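# Ball to other post's cup, frame back on rests

## Task

Carry the ball over to the cup on the opposite post, and return the frame to its proper spot so that it sits on its rests; both must still hold once the robots let go.

## Robot and tools

Team: four identical i2rt Big YAM arms named arm1, arm2, arm3 and arm4. Each has six joints, a five-finger right hand and a wrist camera. Two room cameras, cam_high and cam_low, are fixed and belong to no arm. Foot (base_link) poses in the scene frame, metres, quaternion w,x,y,z; every foot faces its own +x: arm1 (1.451, 0.004, 0.804) q(0.009, 0.001, 0.002, 1.000); arm2 (-0.731, 1.255, 0.826) q(0.873, -0.004, -0.002, -0.487); arm3 (-0.727, -1.258, 0.772) q(0.864, 0.003, -0.006, 0.503); arm4 (0.719, 1.263, 0.763) q(0.517, -0.006, 0.005, -0.856). A hand reaches roughly 1.07 m from its joint1 axis.

Frames: one shared scene frame, origin on the floor, +z up. The printed "hand" is the hand point, 0.045 m ahead of the palm; its +z runs along straight fingers, +y leaves the palm face, +x goes across the palm away from the thumb. hand_target is the hand pose the held joint targets would give; under load the hand may stop short. Printed positions get less accurate at long reach, and a hand commonly lands a centimetre or more off.

move: the arguments are arm1..arm4 (each optional; an arm left out gets nothing new) plus cameras. Each arm's part is its own object holding:
- joints: absolute targets keyed by name, radians for joint1_rad..joint6_rad. Ranges: joint1 -2.879..2.879 (turn about foot, + is counter-clockwise seen from above, 0 points along the foot's +x); joint2 0..3.141 (shoulder, 0 = upper arm back and level, + lifts it up then forward); joint3 0..3.019 (elbow, 0 folded, + opens); joint4 -1.692..1.57 (hand pitch, + fingers up); joint5 -1.57..1.57 (sideways, + to arm's right); joint6 -2.094..2.094 (roll, + clockwise seen from behind the hand). Finger keys hand_little, hand_ring, hand_middle, hand_index, hand_thumb_bend, hand_thumb_turn each run -1 (closed; for thumb_turn, in front of the palm) to +1 (open/straight; thumb beside palm). hand_force_limit -1..1 maps to about 0..10 N at the fingertip (0..15 N for thumb motors). hand_speed -0.96..1, near zero at -1, full at +0.48 and above.
- target: an absolute hand pose as a list of seven numbers [x, y, z, qw, qx, qy, qz], metres in the scene frame, same convention as the printed hand line. The hand follows a straight line from its current hand_target toward it. With target, joints may carry only the hand_ keys, otherwise the call is refused.
- speed: top path speed in m/s, 0.002..0.5 (default 0.25); rotation is capped at twice that in rad/s. Only allowed together with target.
- min_time_s: 0.1..8 s, a lower bound on how long each of that arm's joint motions takes; used beside joints.
cameras: list of names from arm1_cam_wrist..arm4_cam_wrist, cam_high, cam_low or "all"; [] gives none. An empty move returns full state and all images.
All motions in one call start together. Hand paths in one call finish together, paced by the slowest, and last between 0.5 and 10 s. Paths ignore obstacles and other arms. Each control step clips the commanded pose to within 100 mm and 20 degrees of the measured hand. Hands can lag, drift off the line and overshoot the speed, mostly when nearly straight. Joints move at different rates, so joint-space moves may sweep wide.

Results: a "move" line gives each moved arm "done" or its worst status. joint_status/hand_status per key: off_target (resting away, may still push), time_out (arm couldn't finish; joints keep a nearby target and keep pushing; on_its_own lists them, and "held at" is a target, not a reading; send the reported position to relax it), not_followed (a safety check withheld targets; "joint command not followed" or "pose unreachable"; the arm may keep retrying until new targets are sent). Arms under "as last shown" were not commanded this call. hand_stopped_by gives six words for little, ring, middle, index, thumb_bend, thumb_turn: moving, target, force, stalled or fault. *_load_n are fingertip forces in N, positive when pushed open; a lost grip shows as load dropping near 0. Joint velocities in rad/s; "within noise" means still. Joint torques include the arm's weight, have offsets and noise, and numbers 3 and 4 wrap at ±28 N m.

Fingers: a motor only starts when its target changes by at least 0.002, and closing stops at hand_force_limit. To squeeze harder, raise the limit and send a more-closed target; to release, send a more-open one. Close at hand_speed -0.94 or lower for gentle grips. Fully wrapped with the thumb in front, the hand holds objects about 0.035-0.065 m thick, or handles down to 0.025 m. A bracket on the little-finger side of the wrist juts out and can strike things. The wrist camera sits on the little-finger side; with joint6 around -1.3 its image is upright.

wait: seconds 0..10, plus cameras as above; commands nothing new. zoom_image: camera (one room or wrist camera that appears in the latest images) and region [x0, y0, x1, y1] in pixels from top-left, at most 504 by 504. show_instructions: no arguments, shows reference pages. finished_scene: scene = the current scene's number; irreversible, and the goal must hold without robot help.

Avoid: pressing two robots together (including gripping another hand's fingers), hard hits on fixed or heavy things, dropping or releasing moving parts, letting anything leave the work area or reach the floor, excess finger force, and long pushing or stretched holds that overheat motors (MOTOR HOT warns at 85 °C; at 100 °C the arm goes limp for 30-60 s and keys read limit_stop_at_motor_heat; resend them afterwards). Arms don't stop on contact and the clearance check can be late. Loose objects may get nudged occasionally. A refused call, or a stop that blocks it, cancels later move, wait and finished_scene calls in the same reply.

Each tool is called after "Call:" as name([rows], argument=value, ...), one row to a line, values as JSON.

Reference images:

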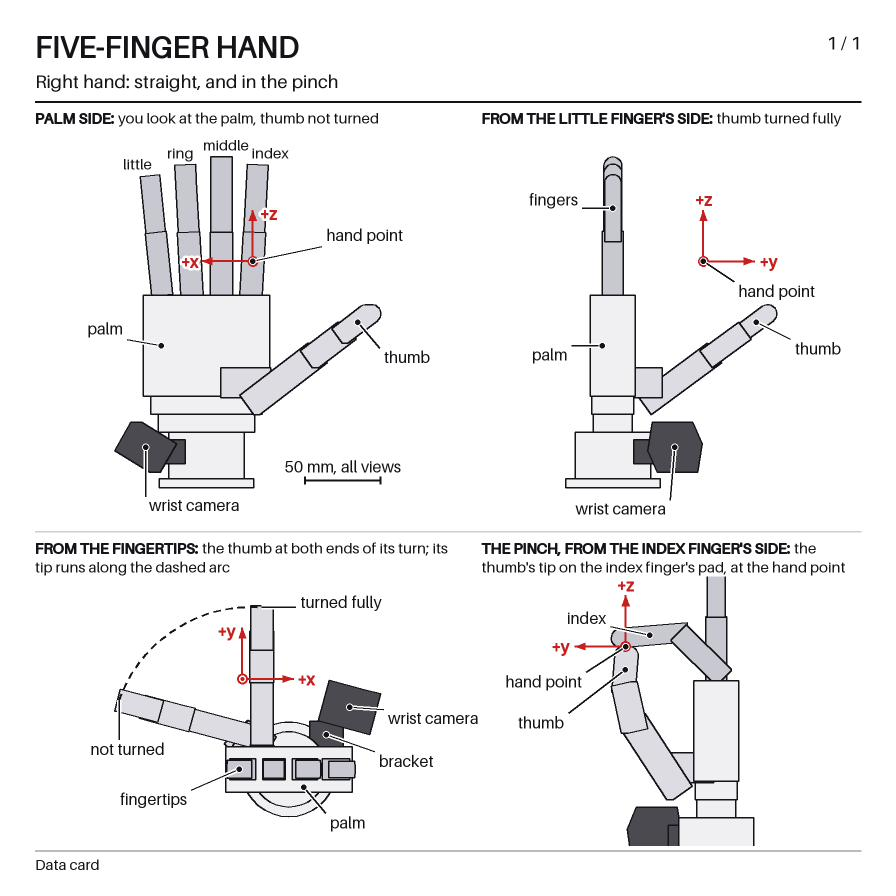

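## Session

Call:
move()

Scene clock: 0.00 s.
Joint torques (N m): no reading
Motor temperatures (°C): arm1=[34 32 28 27 31 29] | arm2=[30 31 33 27 31 29] | arm3=[29 25 27 27 32 27] | arm4=[29 29 27 28 27 27]
Heat: arm1: hottest joint1_rad 34 °C; arm2: hottest joint3_rad 33 °C; arm3: hottest joint5_rad 32 °C; arm4: hottest joint1_rad 29 °C.
Joint velocities: within noise
arm1.joint_positions: joint1_rad=-0.226 joint2_rad=+0.583 joint3_rad=+1.458 joint4_rad=-1.319 joint5_rad=+0.081 joint6_rad=-1.079 hand_little=+1.000 hand_ring=+1.000 hand_middle=+1.000 hand_index=+1.000 hand_thumb_turn=+1.000 hand_thumb_bend=+1.000 hand_force_limit=+0.000 hand_speed=-0.800
arm1.joint_status: not commanded
arm1.hand_stopped_by: target,target,target,target,target,target
arm1.little_load_n: 0.0
arm1.ring_load_n: 0.0
arm1.middle_load_n: 0.0
arm1.index_load_n: 0.0
arm1.thumb_bend_load_n: 0.0
arm1.thumb_turn_load_n: 0.0
arm1.hand: x=+1.2679 y=+0.1074 z=+1.3291 quat_wxyz=(-0.533, +0.324, +0.780, -0.034) (m; scene frame)
arm1.hand_target: x=+1.2690 y=+0.1072 z=+1.3401 quat_wxyz=(-0.545, +0.322, +0.773, -0.036) (m; scene frame)
arm1.hand_status: not commanded
arm2.joint_positions: joint1_rad=-0.404 joint2_rad=+0.614 joint3_rad=+1.323 joint4_rad=-1.361 joint5_rad=-0.008 joint6_rad=-1.070 hand_little=+1.000 hand_ring=+1.000 hand_middle=+1.000 hand_index=+1.000 hand_thumb_turn=+1.000 hand_thumb_bend=+1.000 hand_force_limit=+0.000 hand_speed=-0.800
arm2.joint_status: not commanded
arm2.hand_stopped_by: target,target,target,target,target,target
arm2.little_load_n: 0.0
arm2.ring_load_n: 0.0
arm2.middle_load_n: 0.0
arm2.index_load_n: 0.0
arm2.thumb_bend_load_n: 0.0
arm2.thumb_turn_load_n: 0.0
arm2.hand: x=-0.7350 y=+1.0355 z=+1.2740 quat_wxyz=(+0.196, +0.514, -0.732, +0.403) (m; scene frame)
arm2.hand_target: x=-0.7350 y=+1.0357 z=+1.2838 quat_wxyz=(+0.201, +0.511, -0.727, +0.412) (m; scene frame)
arm2.hand_status: not commanded
arm3.joint_positions: joint1_rad=-0.155 joint2_rad=+0.617 joint3_rad=+1.397 joint4_rad=-1.453 joint5_rad=-0.181 joint6_rad=-1.227 hand_little=+1.000 hand_ring=+1.000 hand_middle=+1.000 hand_index=+1.000 hand_thumb_turn=+1.000 hand_thumb_bend=+1.000 hand_force_limit=+0.000 hand_speed=-0.800
arm3.joint_status: not commanded
arm3.hand_stopped_by: target,target,target,target,target,target
arm3.little_load_n: 0.0
arm3.ring_load_n: 0.0
arm3.middle_load_n: 0.0
arm3.index_load_n: 0.0
arm3.thumb_bend_load_n: 0.0
arm3.thumb_turn_load_n: 0.0
arm3.hand: x=-0.5920 y=-1.1080 z=+1.2396 quat_wxyz=(-0.321, +0.849, +0.283, +0.309) (m; scene frame)
arm3.hand_target: x=-0.5925 y=-1.1086 z=+1.2478 quat_wxyz=(-0.326, +0.845, +0.282, +0.316) (m; scene frame)
arm3.hand_status: not commanded
arm4.joint_positions: joint1_rad=+0.171 joint2_rad=+0.544 joint3_rad=+1.325 joint4_rad=-1.530 joint5_rad=-0.053 joint6_rad=-1.311 hand_little=+1.000 hand_ring=+1.000 hand_middle=+1.000 hand_index=+1.000 hand_thumb_turn=+1.000 hand_thumb_bend=+1.000 hand_force_limit=+0.000 hand_speed=-0.800
arm4.joint_status: not commanded
arm4.hand_stopped_by: target,target,target,target,target,target
arm4.little_load_n: 0.0
arm4.ring_load_n: 0.0
arm4.middle_load_n: -0.5
arm4.index_load_n: 0.5
arm4.thumb_bend_load_n: 0.0
arm4.thumb_turn_load_n: 0.0
arm4.hand: x=+0.6352 y=+1.1107 z=+1.2002 quat_wxyz=(+0.279, +0.451, -0.798, +0.288) (m; scene frame)
arm4.hand_target: x=+0.6352 y=+1.1102 z=+1.2103 quat_wxyz=(+0.287, +0.449, -0.793, +0.296) (m; scene frame)
arm4.hand_status: not commanded
pictures: arm1_cam_wrist, arm2_cam_wrist, arm3_cam_wrist, arm4_cam_wrist, cam_high, cam_low
Images, in order (width x height): arm1_cam_wrist 896x504, arm2_cam_wrist 896x504, arm3_cam_wrist 896x504, arm4_cam_wrist 896x504, cam_high 896x504, cam_low 896x504.

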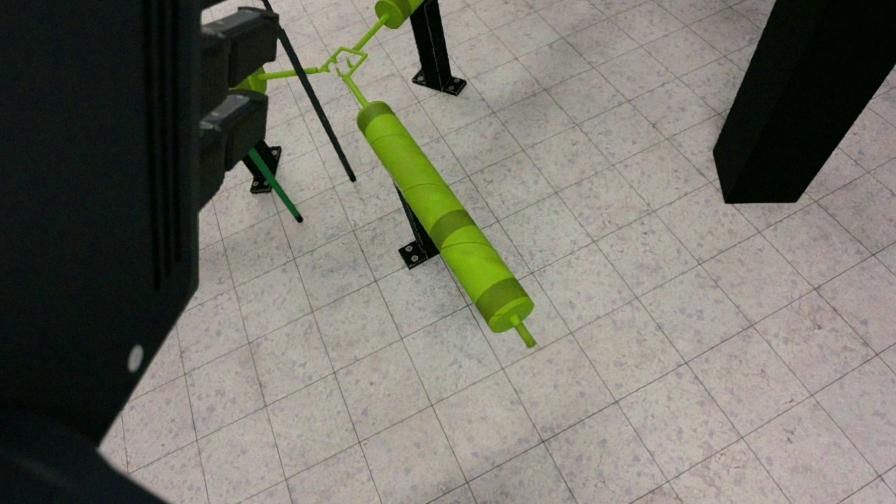

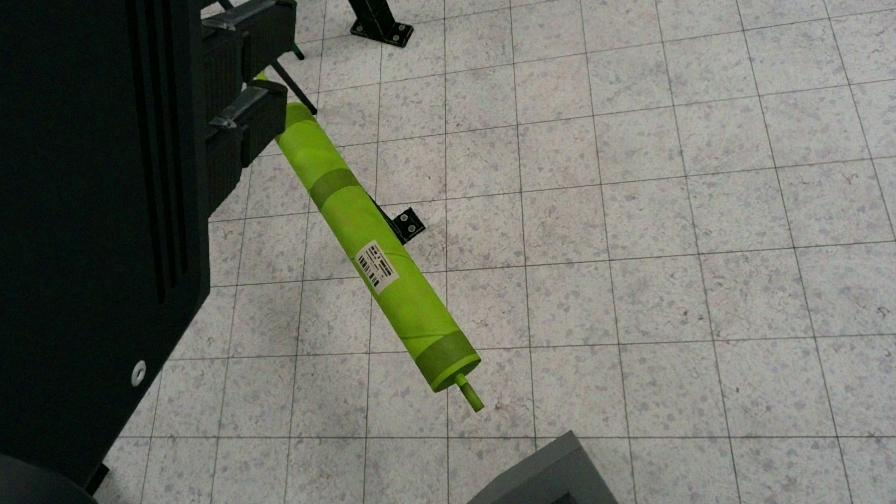

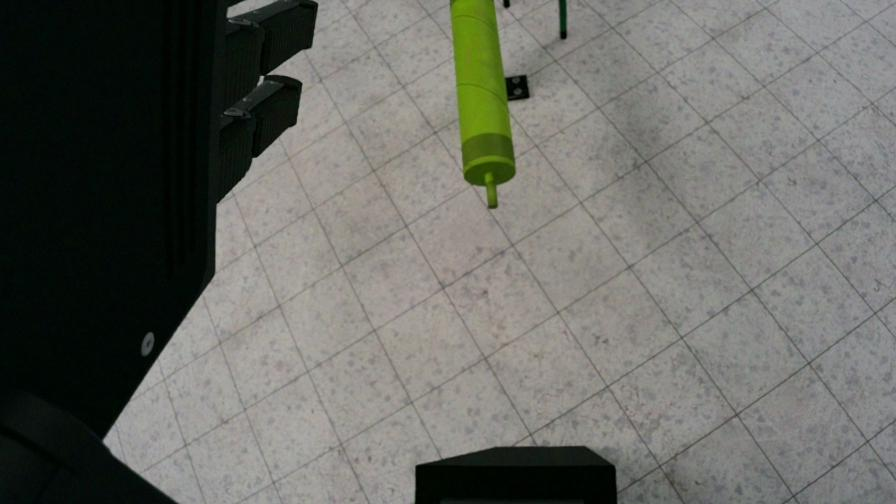

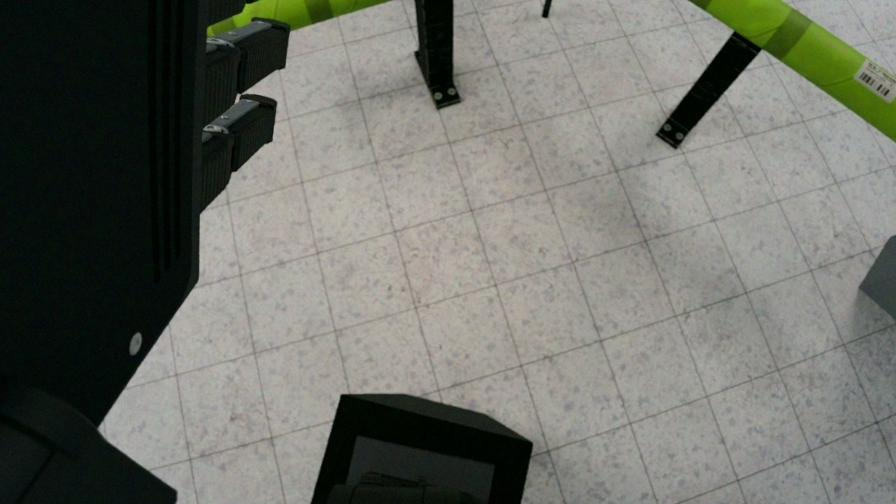

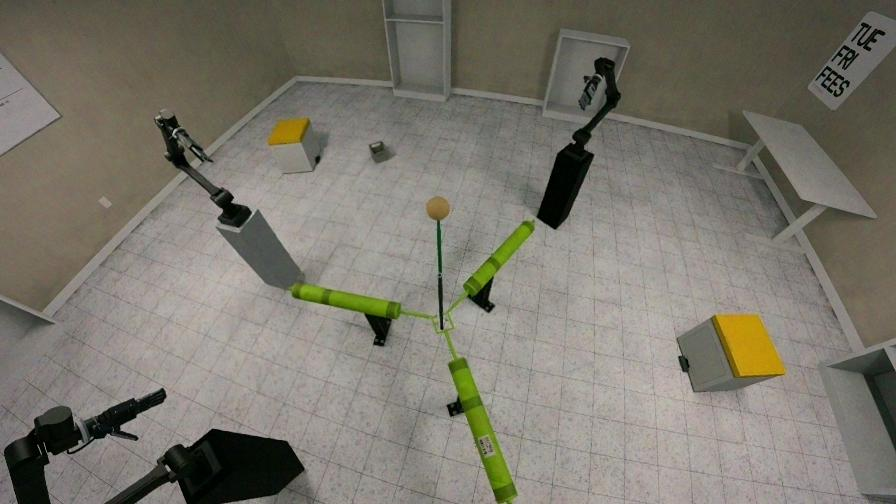

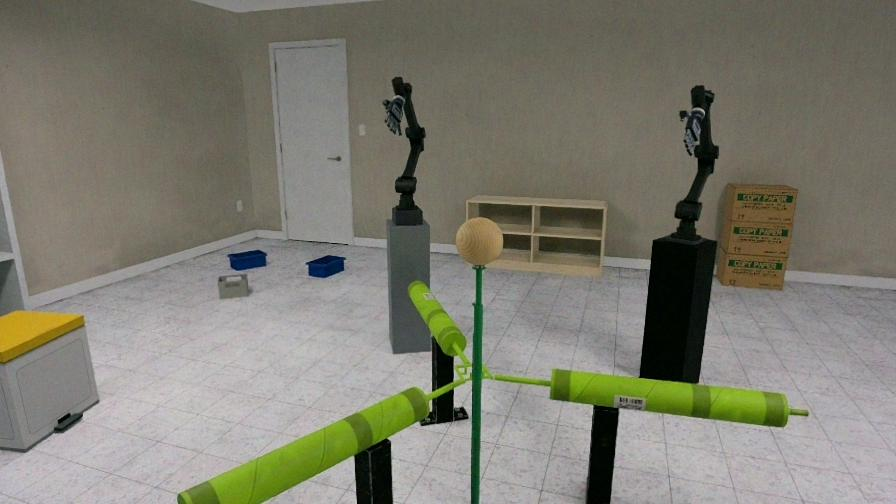

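Call:
zoom_image(camera="cam_high", region=[380, 180, 500, 380])

Call:
zoom_image(camera="cam_low", region=[400, 200, 560, 420])

Call:
zoom_image(camera="arm1_cam_wrist", region=[200, 0, 500, 240])

Scaled by 2.520.

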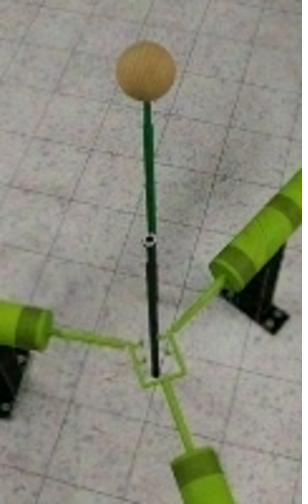

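Scaled by 2.291.

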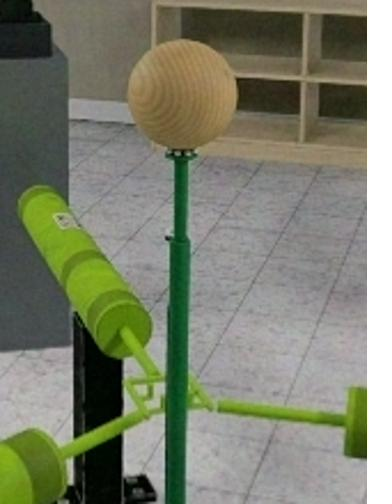

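Scaled by 1.680.

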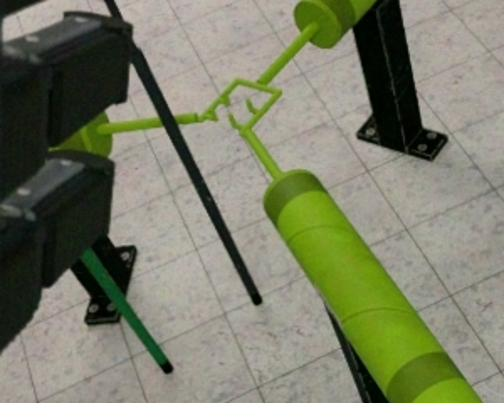

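Call:
zoom_image(camera="arm1_cam_wrist", region=[300, 30, 390, 90])

Call:
zoom_image(camera="arm1_cam_wrist", region=[340, 90, 560, 360])

Call:
zoom_image(camera="cam_low", region=[420, 340, 560, 420])

Call:
zoom_image(camera="cam_high", region=[400, 270, 490, 350])

Call:
zoom_image(camera="cam_low", region=[440, 200, 520, 300])

Scaled by 5.600.

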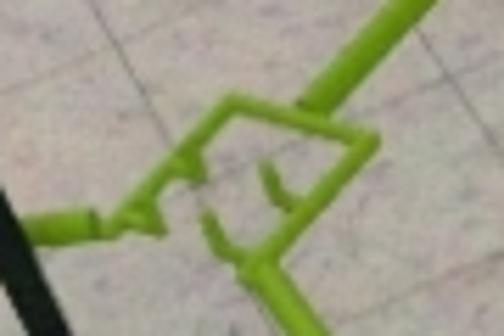

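Scaled by 1.867.

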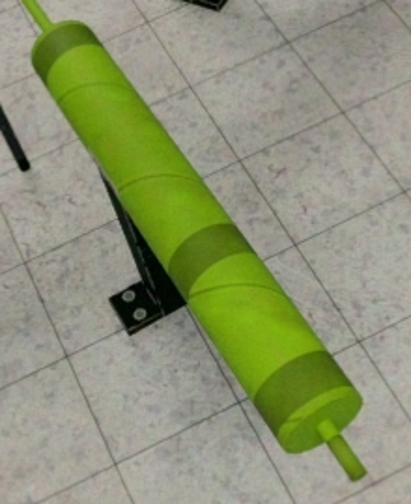

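Scaled by 3.600.

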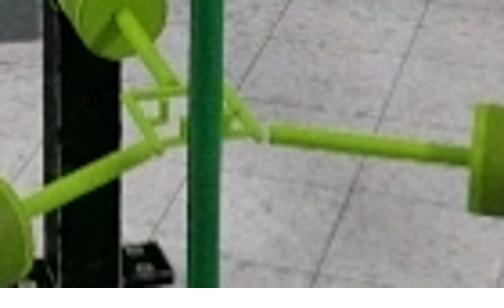

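Scaled by 5.600.

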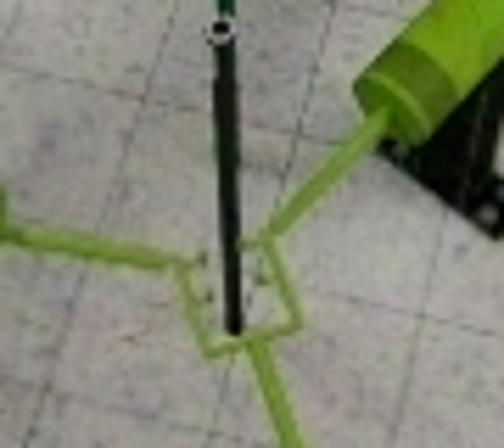

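Scaled by 5.040.

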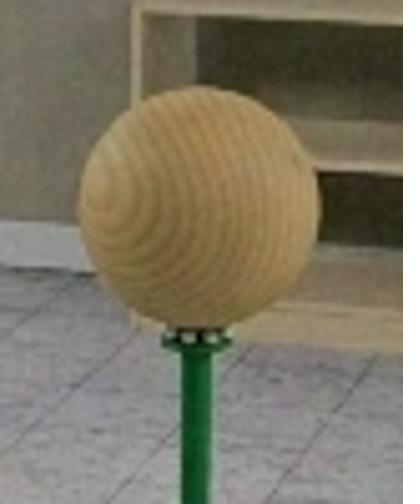

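Call:
zoom_image(camera="cam_high", region=[130, 90, 330, 310])

Call:
zoom_image(camera="cam_high", region=[500, 40, 660, 240])

Call:
zoom_image(camera="cam_high", region=[0, 364, 320, 504])

Call:
zoom_image(camera="cam_low", region=[370, 60, 470, 240])

Call:
zoom_image(camera="cam_low", region=[640, 70, 740, 260])

Scaled by 2.291.

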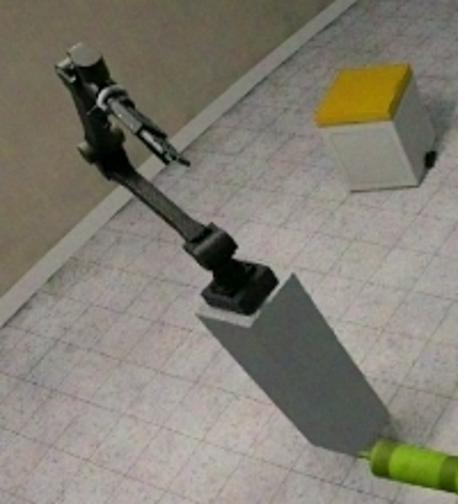

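Scaled by 2.520.

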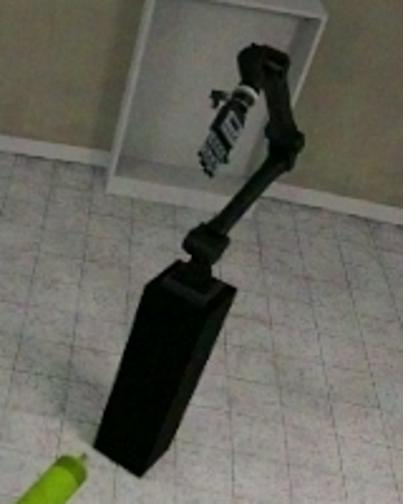

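Scaled by 1.575.

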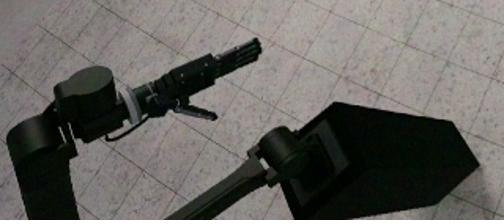

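Scaled by 2.800.

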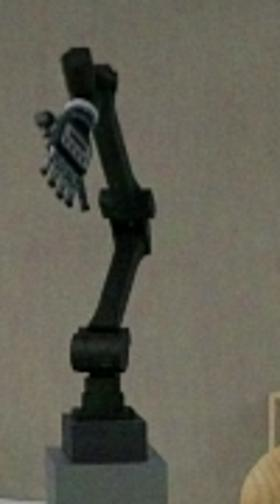

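Scaled by 2.653.

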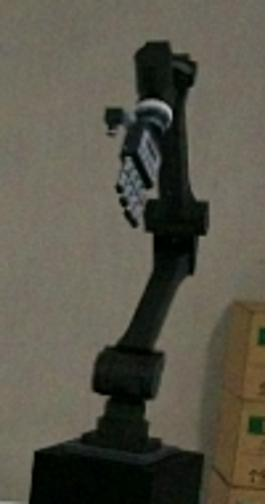

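Call:
move(arm1={"joints": {"joint1_rad": -0.05, "joint2_rad": 1.2, "joint3_rad": 1.2, "joint4_rad": -1.5, "joint5_rad": 0, "joint6_rad": 1.57}, "min_time_s": 4}, arm2={"joints": {"joint1_rad": 0, "joint2_rad": 1.2, "joint3_rad": 1.2, "joint4_rad": -1.5, "joint5_rad": 0, "joint6_rad": 1.57}, "min_time_s": 4}, arm3={"joints": {"joint1_rad": 0, "joint2_rad": 1.2, "joint3_rad": 1.2, "joint4_rad": -1.5, "joint5_rad": 0, "joint6_rad": 1.57}, "min_time_s": 4}, cameras=["all"])

Scene clock: 211.73 s.
Joint torques (N m): arm1=[2.02 -4.66 7.46 -0.42 -0.18 0.23] | arm2=[2.2 -4.89 7.34 0.29 0.12 0.11] | arm3=[-0.56 -6.59 7.41 -0.25 0.09 0.07] | arm4=[0.67 3.37 6.72 2.13 0 -0.09]
Motor temperatures (°C): arm1=[33 31 33 27 29 27] | arm2=[29 30 37 26 29 27] | arm3=[28 25 30 27 29 27] | arm4=[28 29 32 27 25 25]
Heat: arm1: hottest joint1_rad 33 °C; arm2: hottest joint3_rad 37 °C; arm3: hottest joint3_rad 30 °C; arm4: hottest joint3_rad 32 °C.
move: arm1 done; arm2 done; arm3 done
Joint velocities: within noise
arm1.joint_positions: joint1_rad=-0.060 joint2_rad=+1.193 joint3_rad=+1.201 joint4_rad=-1.491 joint5_rad=+0.002 joint6_rad=+1.556 hand_little=+1.000 hand_ring=+1.000 hand_middle=+1.000 hand_index=+1.000 hand_thumb_turn=+1.000 hand_thumb_bend=+1.000 hand_force_limit=+0.000 hand_speed=-0.800
arm1.joint_status: all done
arm1.hand_stopped_by: target,target,target,target,target,target
arm1.little_load_n: 0.0
arm1.ring_load_n: 0.0
arm1.middle_load_n: 0.0
arm1.index_load_n: 0.0
arm1.thumb_bend_load_n: 0.0
arm1.thumb_turn_load_n: 0.5
arm1.hand: x=+1.0674 y=-0.0257 z=+1.0508 quat_wxyz=(-0.001, +0.999, -0.031, -0.044) (m; scene frame)
arm1.hand_target: x=+1.0687 y=-0.0296 z=+1.0477 quat_wxyz=(+0.001, +0.999, -0.033, -0.036) (m; scene frame)
arm1.hand_status: not commanded
arm2.joint_positions: joint1_rad=-0.012 joint2_rad=+1.190 joint3_rad=+1.211 joint4_rad=-1.492 joint5_rad=-0.002 joint6_rad=+1.562 hand_little=+1.000 hand_ring=+1.000 hand_middle=+1.000 hand_index=+1.000 hand_thumb_turn=+1.000 hand_thumb_bend=+1.000 hand_force_limit=+0.000 hand_speed=-0.800
arm2.joint_status: all done
arm2.hand_stopped_by: target,target,target,target,target,target
arm2.little_load_n: 0.0
arm2.ring_load_n: 0.0
arm2.middle_load_n: 0.0
arm2.index_load_n: 0.0
arm2.thumb_bend_load_n: 0.0
arm2.thumb_turn_load_n: 0.0
arm2.hand: x=-0.4822 y=+0.9608 z=+1.0808 quat_wxyz=(-0.046, -0.487, -0.872, +0.028) (m; scene frame)
arm2.hand_target: x=-0.4810 y=+0.9661 z=+1.0717 quat_wxyz=(-0.033, -0.486, -0.873, +0.021) (m; scene frame)
arm2.hand_status: not commanded
arm3.joint_positions: joint1_rad=-0.012 joint2_rad=+1.190 joint3_rad=+1.208 joint4_rad=-1.491 joint5_rad=-0.004 joint6_rad=+1.555 hand_little=+1.000 hand_ring=+1.000 hand_middle=+1.000 hand_index=+1.000 hand_thumb_turn=+1.000 hand_thumb_bend=+1.000 hand_force_limit=+0.000 hand_speed=-0.800
arm3.joint_status: all done
arm3.hand_stopped_by: target,target,target,target,target,target
arm3.little_load_n: 0.0
arm3.ring_load_n: 0.0
arm3.middle_load_n: 0.0
arm3.index_load_n: 0.0
arm3.thumb_bend_load_n: 0.0
arm3.thumb_turn_load_n: 0.0
arm3.hand: x=-0.5881 y=-0.9003 z=+1.0274 quat_wxyz=(-0.047, +0.504, -0.862, -0.029) (m; scene frame)
arm3.hand_target: x=-0.5924 y=-0.9013 z=+1.0197 quat_wxyz=(-0.036, +0.502, -0.864, -0.021) (m; scene frame)
arm3.hand_status: not commanded
arm4: as last shown
arm4.middle_load_n: 0.0
arm4.index_load_n: 0.0
pictures: arm1_cam_wrist, arm2_cam_wrist, arm3_cam_wrist, arm4_cam_wrist, cam_high, cam_low
Images, in order (width x height): arm1_cam_wrist 896x504, arm2_cam_wrist 896x504, arm3_cam_wrist 896x504, arm4_cam_wrist 896x504, cam_high 896x504, cam_low 896x504.

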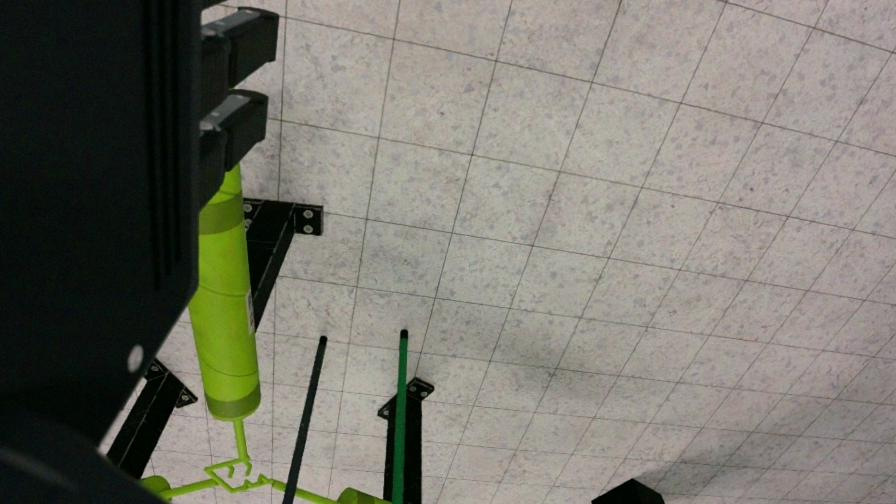

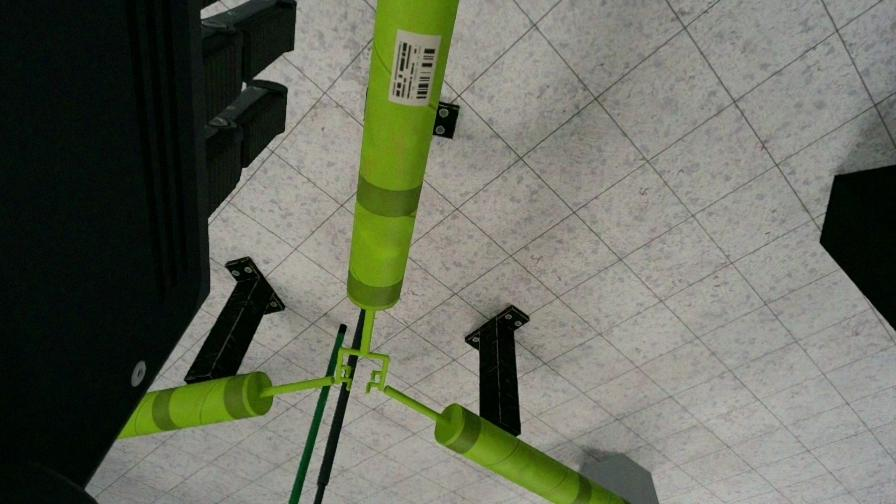

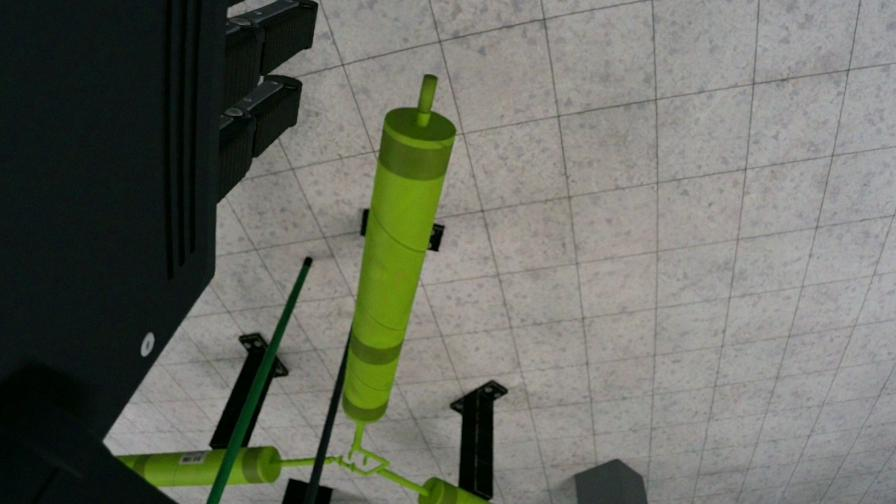

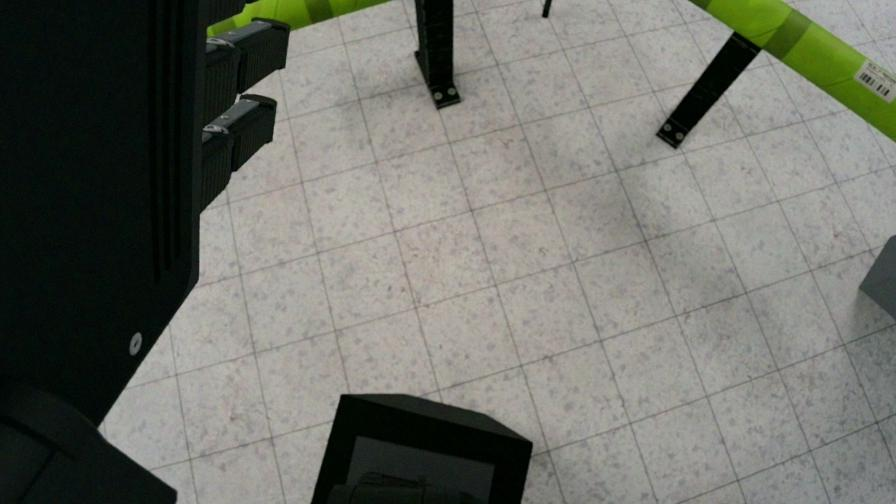

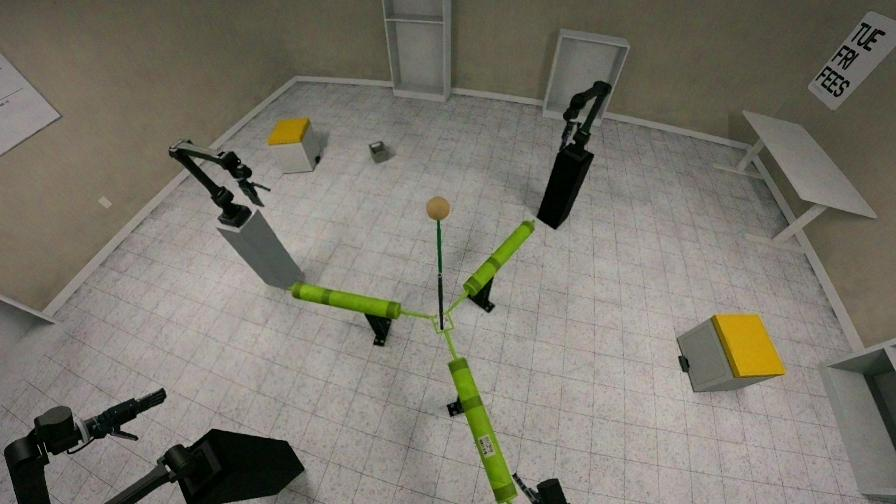

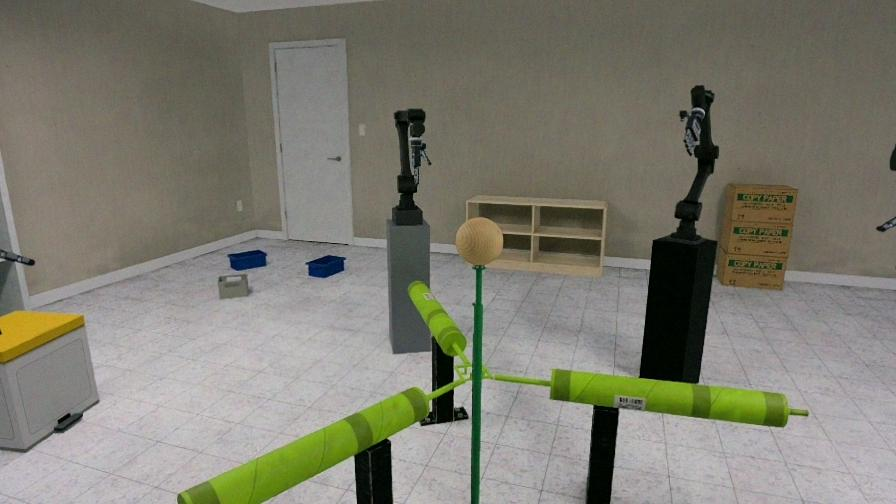

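Call:
zoom_image(camera="arm1_cam_wrist", region=[100, 0, 340, 240])

Call:
zoom_image(camera="arm3_cam_wrist", region=[100, 0, 340, 240])

Call:
zoom_image(camera="arm3_cam_wrist", region=[300, 0, 600, 300])

Call:
zoom_image(camera="arm2_cam_wrist", region=[270, 280, 470, 480])

Scaled by 2.100.

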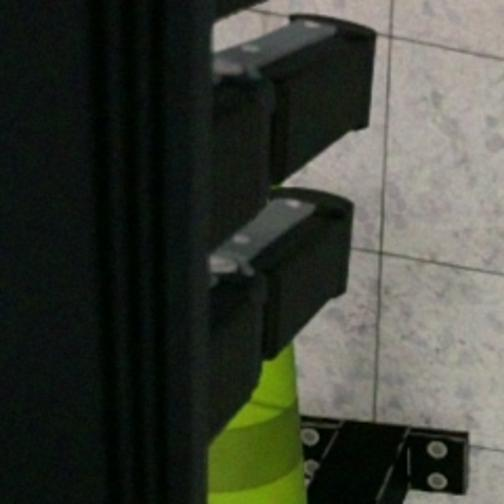

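Scaled by 2.100.

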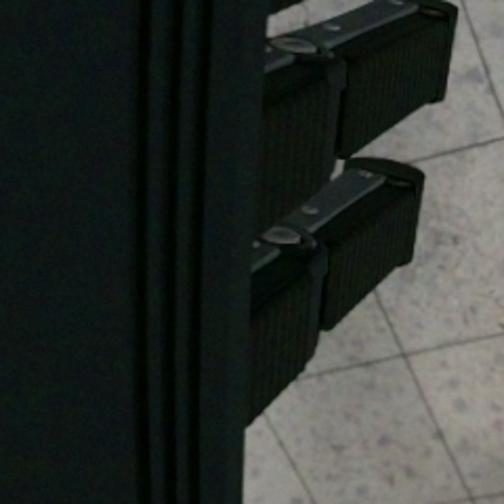

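Scaled by 1.680.

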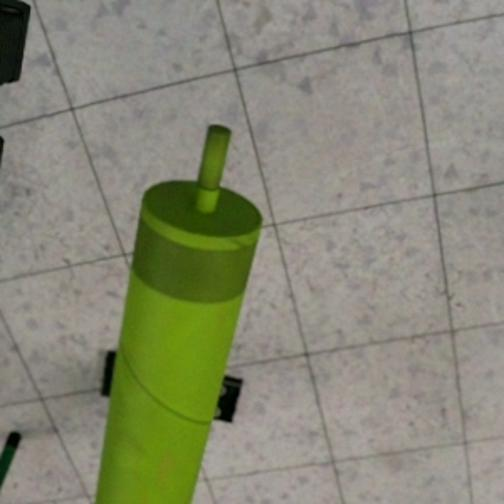

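Scaled by 2.520.

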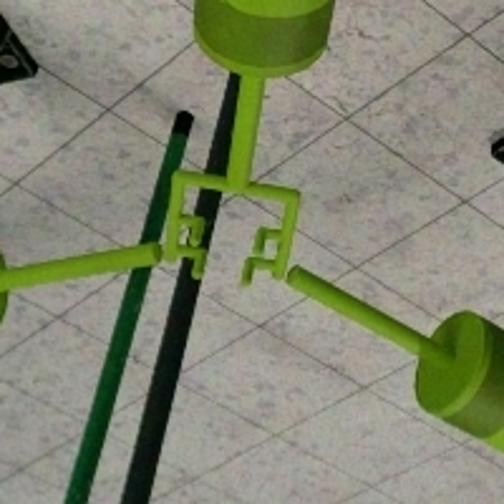

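Call:
zoom_image(camera="arm3_cam_wrist", region=[392, 0, 896, 504])

Scaled by 1.000.

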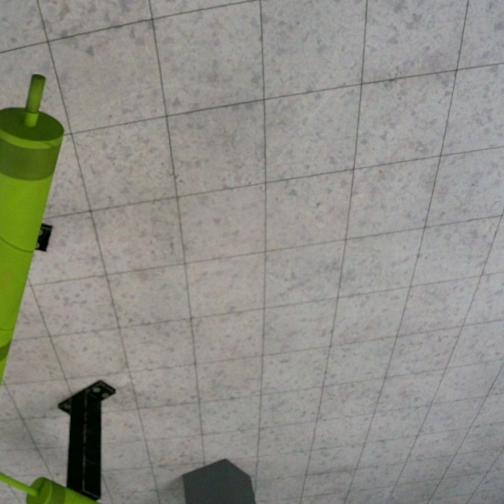

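Call:
zoom_image(camera="arm1_cam_wrist", region=[280, 0, 784, 504])

Call:
zoom_image(camera="arm4_cam_wrist", region=[392, 0, 896, 504])

Scaled by 1.000.

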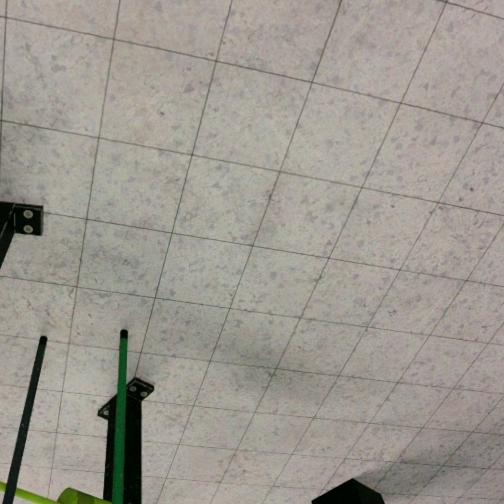

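Scaled by 1.000.

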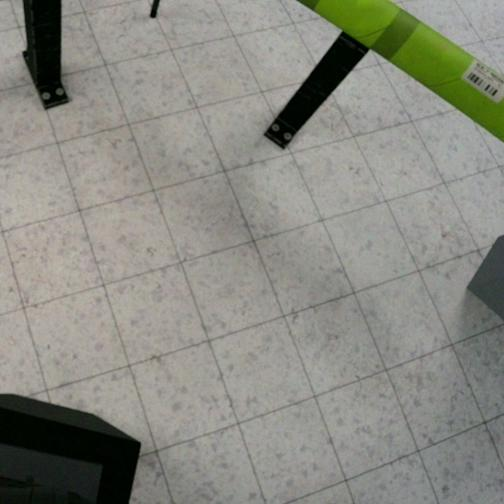

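Call:
move(arm1={"target": [1.0, 0.215, 0.85, 0, 0.9991, 0.0419, 0], "speed": 0.2, "joints": {"hand_thumb_turn": -1}}, arm2={"target": [-0.615, 1.023, 0.88, 0, 0.4633, 0.8862, 0], "speed": 0.2, "joints": {"hand_thumb_turn": -1}}, arm3={"target": [-0.50, -0.79, 0.85, 0, -0.5358, 0.8443, 0], "speed": 0.2, "joints": {"hand_thumb_turn": -1}}, cameras=["arm1_cam_wrist", "arm2_cam_wrist", "arm3_cam_wrist", "cam_high"])

Scene clock: 610.37 s.
Joint torques (N m): arm1=[0.85 -10.29 9.96 -0.16 -0.16 -0.04] | arm2=[0.97 -1.79 6.01 0.62 -0.03 -0.05] | arm3=[-1.49 -13.16 10.95 0.24 0.07 -0.2] | arm4=[0.73 3.49 6.74 2.14 0 -0.09]
Motor temperatures (°C): arm1=[32 30 33 27 28 26] | arm2=[29 30 36 25 28 25] | arm3=[28 26 31 26 27 26] | arm4=[28 28 34 26 24 24]
Heat: arm1: hottest joint3_rad 33 °C; arm2: hottest joint3_rad 36 °C; arm3: hottest joint3_rad 31 °C; arm4: hottest joint3_rad 34 °C.
move: arm1 off_target; arm2 done; arm3 off_target
Joint velocities: within noise
arm1.joint_positions: joint1_rad=-0.547 joint2_rad=+1.765 joint3_rad=+1.258 joint4_rad=-1.105 joint5_rad=+0.007 joint6_rad=+0.930 hand_little=+1.000 hand_ring=+1.000 hand_middle=+1.000 hand_index=+1.000 hand_thumb_turn=-1.000 hand_thumb_bend=+1.000 hand_force_limit=+0.000 hand_speed=-0.800
arm1.joint_status: all done
arm1.hand_stopped_by: target,target,target,target,target,target
arm1.little_load_n: 0.0
arm1.ring_load_n: 0.0
arm1.middle_load_n: 0.0
arm1.index_load_n: 0.0
arm1.thumb_bend_load_n: 0.0
arm1.thumb_turn_load_n: 0.0
arm1.hand: x=+1.0165 y=+0.2019 z=+0.8399 quat_wxyz=(+0.011, +0.999, +0.038, +0.018) (m; scene frame)
arm1.hand_target: x=+1.0007 y=+0.2146 z=+0.8503 quat_wxyz=(+0.000, +0.999, +0.042, +0.000) (m; scene frame)
arm1.hand_status: off_target (0.023 m and 2.4 deg from the pose sent, 0.321 m and 9.8 deg at the start)
arm2.joint_positions: joint1_rad=-0.339 joint2_rad=+1.100 joint3_rad=+0.626 joint4_rad=-1.100 joint5_rad=+0.000 joint6_rad=+1.173 hand_little=+1.000 hand_ring=+1.000 hand_middle=+1.000 hand_index=+1.000 hand_thumb_turn=-1.000 hand_thumb_bend=+1.000 hand_force_limit=+0.000 hand_speed=-0.800
arm2.joint_status: all done
arm2.hand_stopped_by: target,target,target,target,target,target
arm2.little_load_n: 0.0
arm2.ring_load_n: 0.0
arm2.middle_load_n: 0.0
arm2.index_load_n: 0.0
arm2.thumb_bend_load_n: 0.0
arm2.thumb_turn_load_n: 0.0
arm2.hand: x=-0.6116 y=+1.0211 z=+0.8848 quat_wxyz=(-0.001, -0.461, -0.888, +0.003) (m; scene frame)
arm2.hand_target: x=-0.6149 y=+1.0231 z=+0.8801 quat_wxyz=(+0.000, -0.463, -0.886, +0.000) (m; scene frame)
arm2.hand_status: done (0.006 m and 0.5 deg from the pose sent, 0.249 m and 7.0 deg at the start)
arm3.joint_positions: joint1_rad=-0.045 joint2_rad=+1.710 joint3_rad=+1.267 joint4_rad=-1.177 joint5_rad=-0.002 joint6_rad=+1.453 hand_little=+1.000 hand_ring=+1.000 hand_middle=+1.000 hand_index=+1.000 hand_thumb_turn=-1.000 hand_thumb_bend=+1.000 hand_force_limit=+0.000 hand_speed=-0.800
arm3.joint_status: all done
arm3.hand_stopped_by: target,target,target,target,target,target
arm3.little_load_n: 0.5
arm3.ring_load_n: 0.0
arm3.middle_load_n: 0.0
arm3.index_load_n: 0.0
arm3.thumb_bend_load_n: 0.0
arm3.thumb_turn_load_n: 0.0
arm3.hand: x=-0.5158 y=-0.8043 z=+0.8419 quat_wxyz=(+0.017, +0.534, -0.845, +0.007) (m; scene frame)
arm3.hand_target: x=-0.5004 y=-0.7908 z=+0.8502 quat_wxyz=(+0.000, +0.536, -0.844, +0.000) (m; scene frame)
arm3.hand_status: off_target (0.023 m and 2.1 deg from the pose sent, 0.227 m and 7.6 deg at the start)
arm4: as last shown
pictures: arm1_cam_wrist, arm2_cam_wrist, arm3_cam_wrist, cam_high
Images, in order (width x height): arm1_cam_wrist 896x504, arm2_cam_wrist 896x504, arm3_cam_wrist 896x504, cam_high 896x504.

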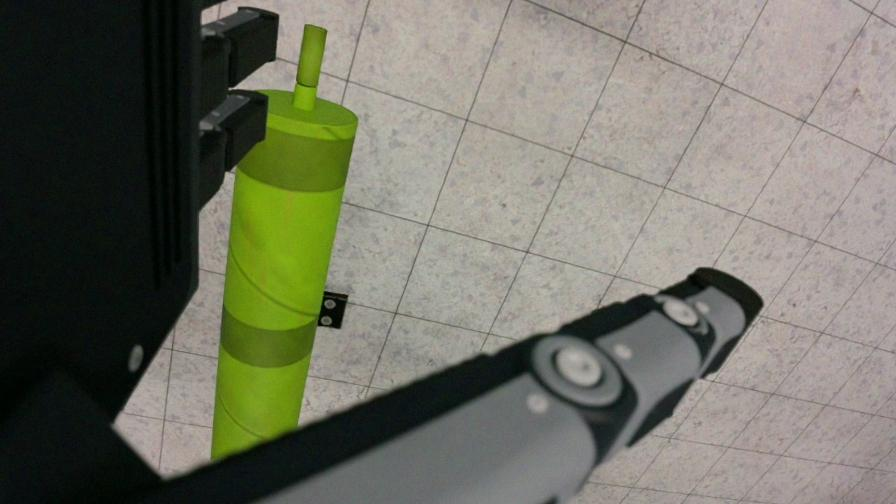

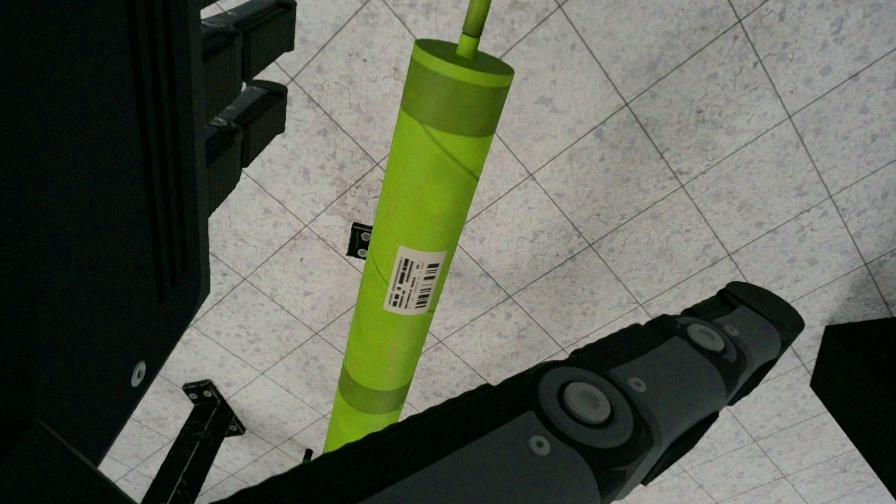

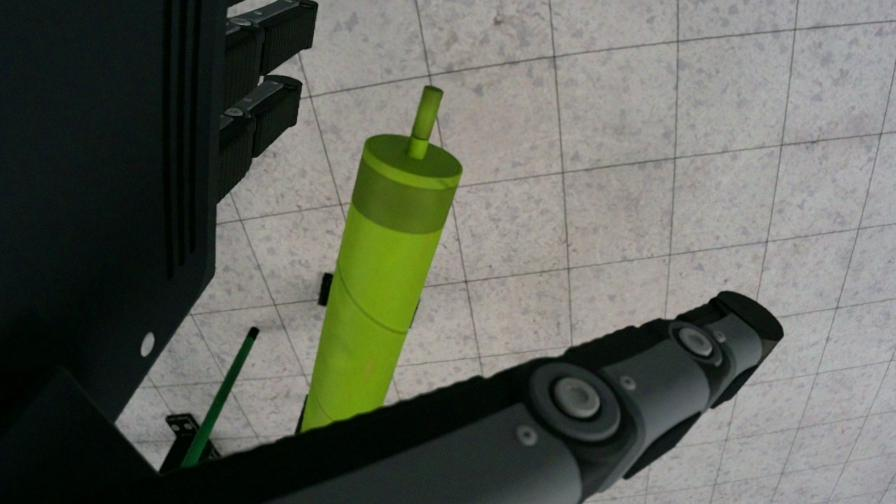

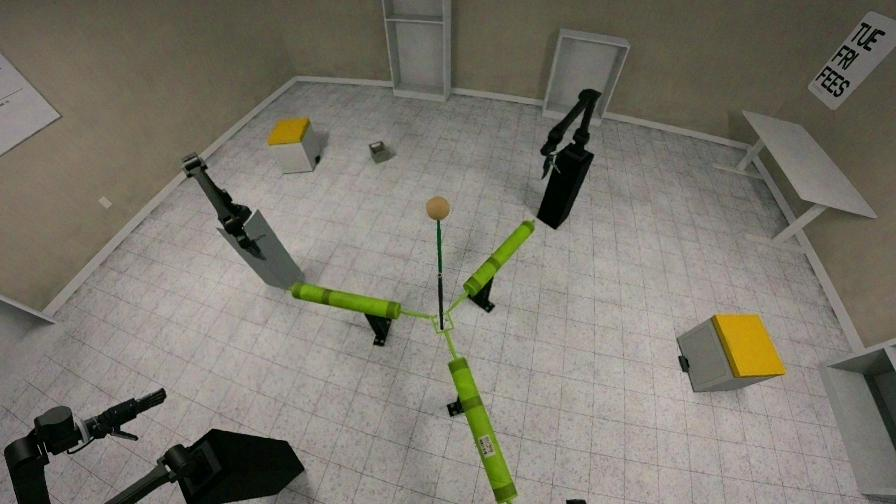

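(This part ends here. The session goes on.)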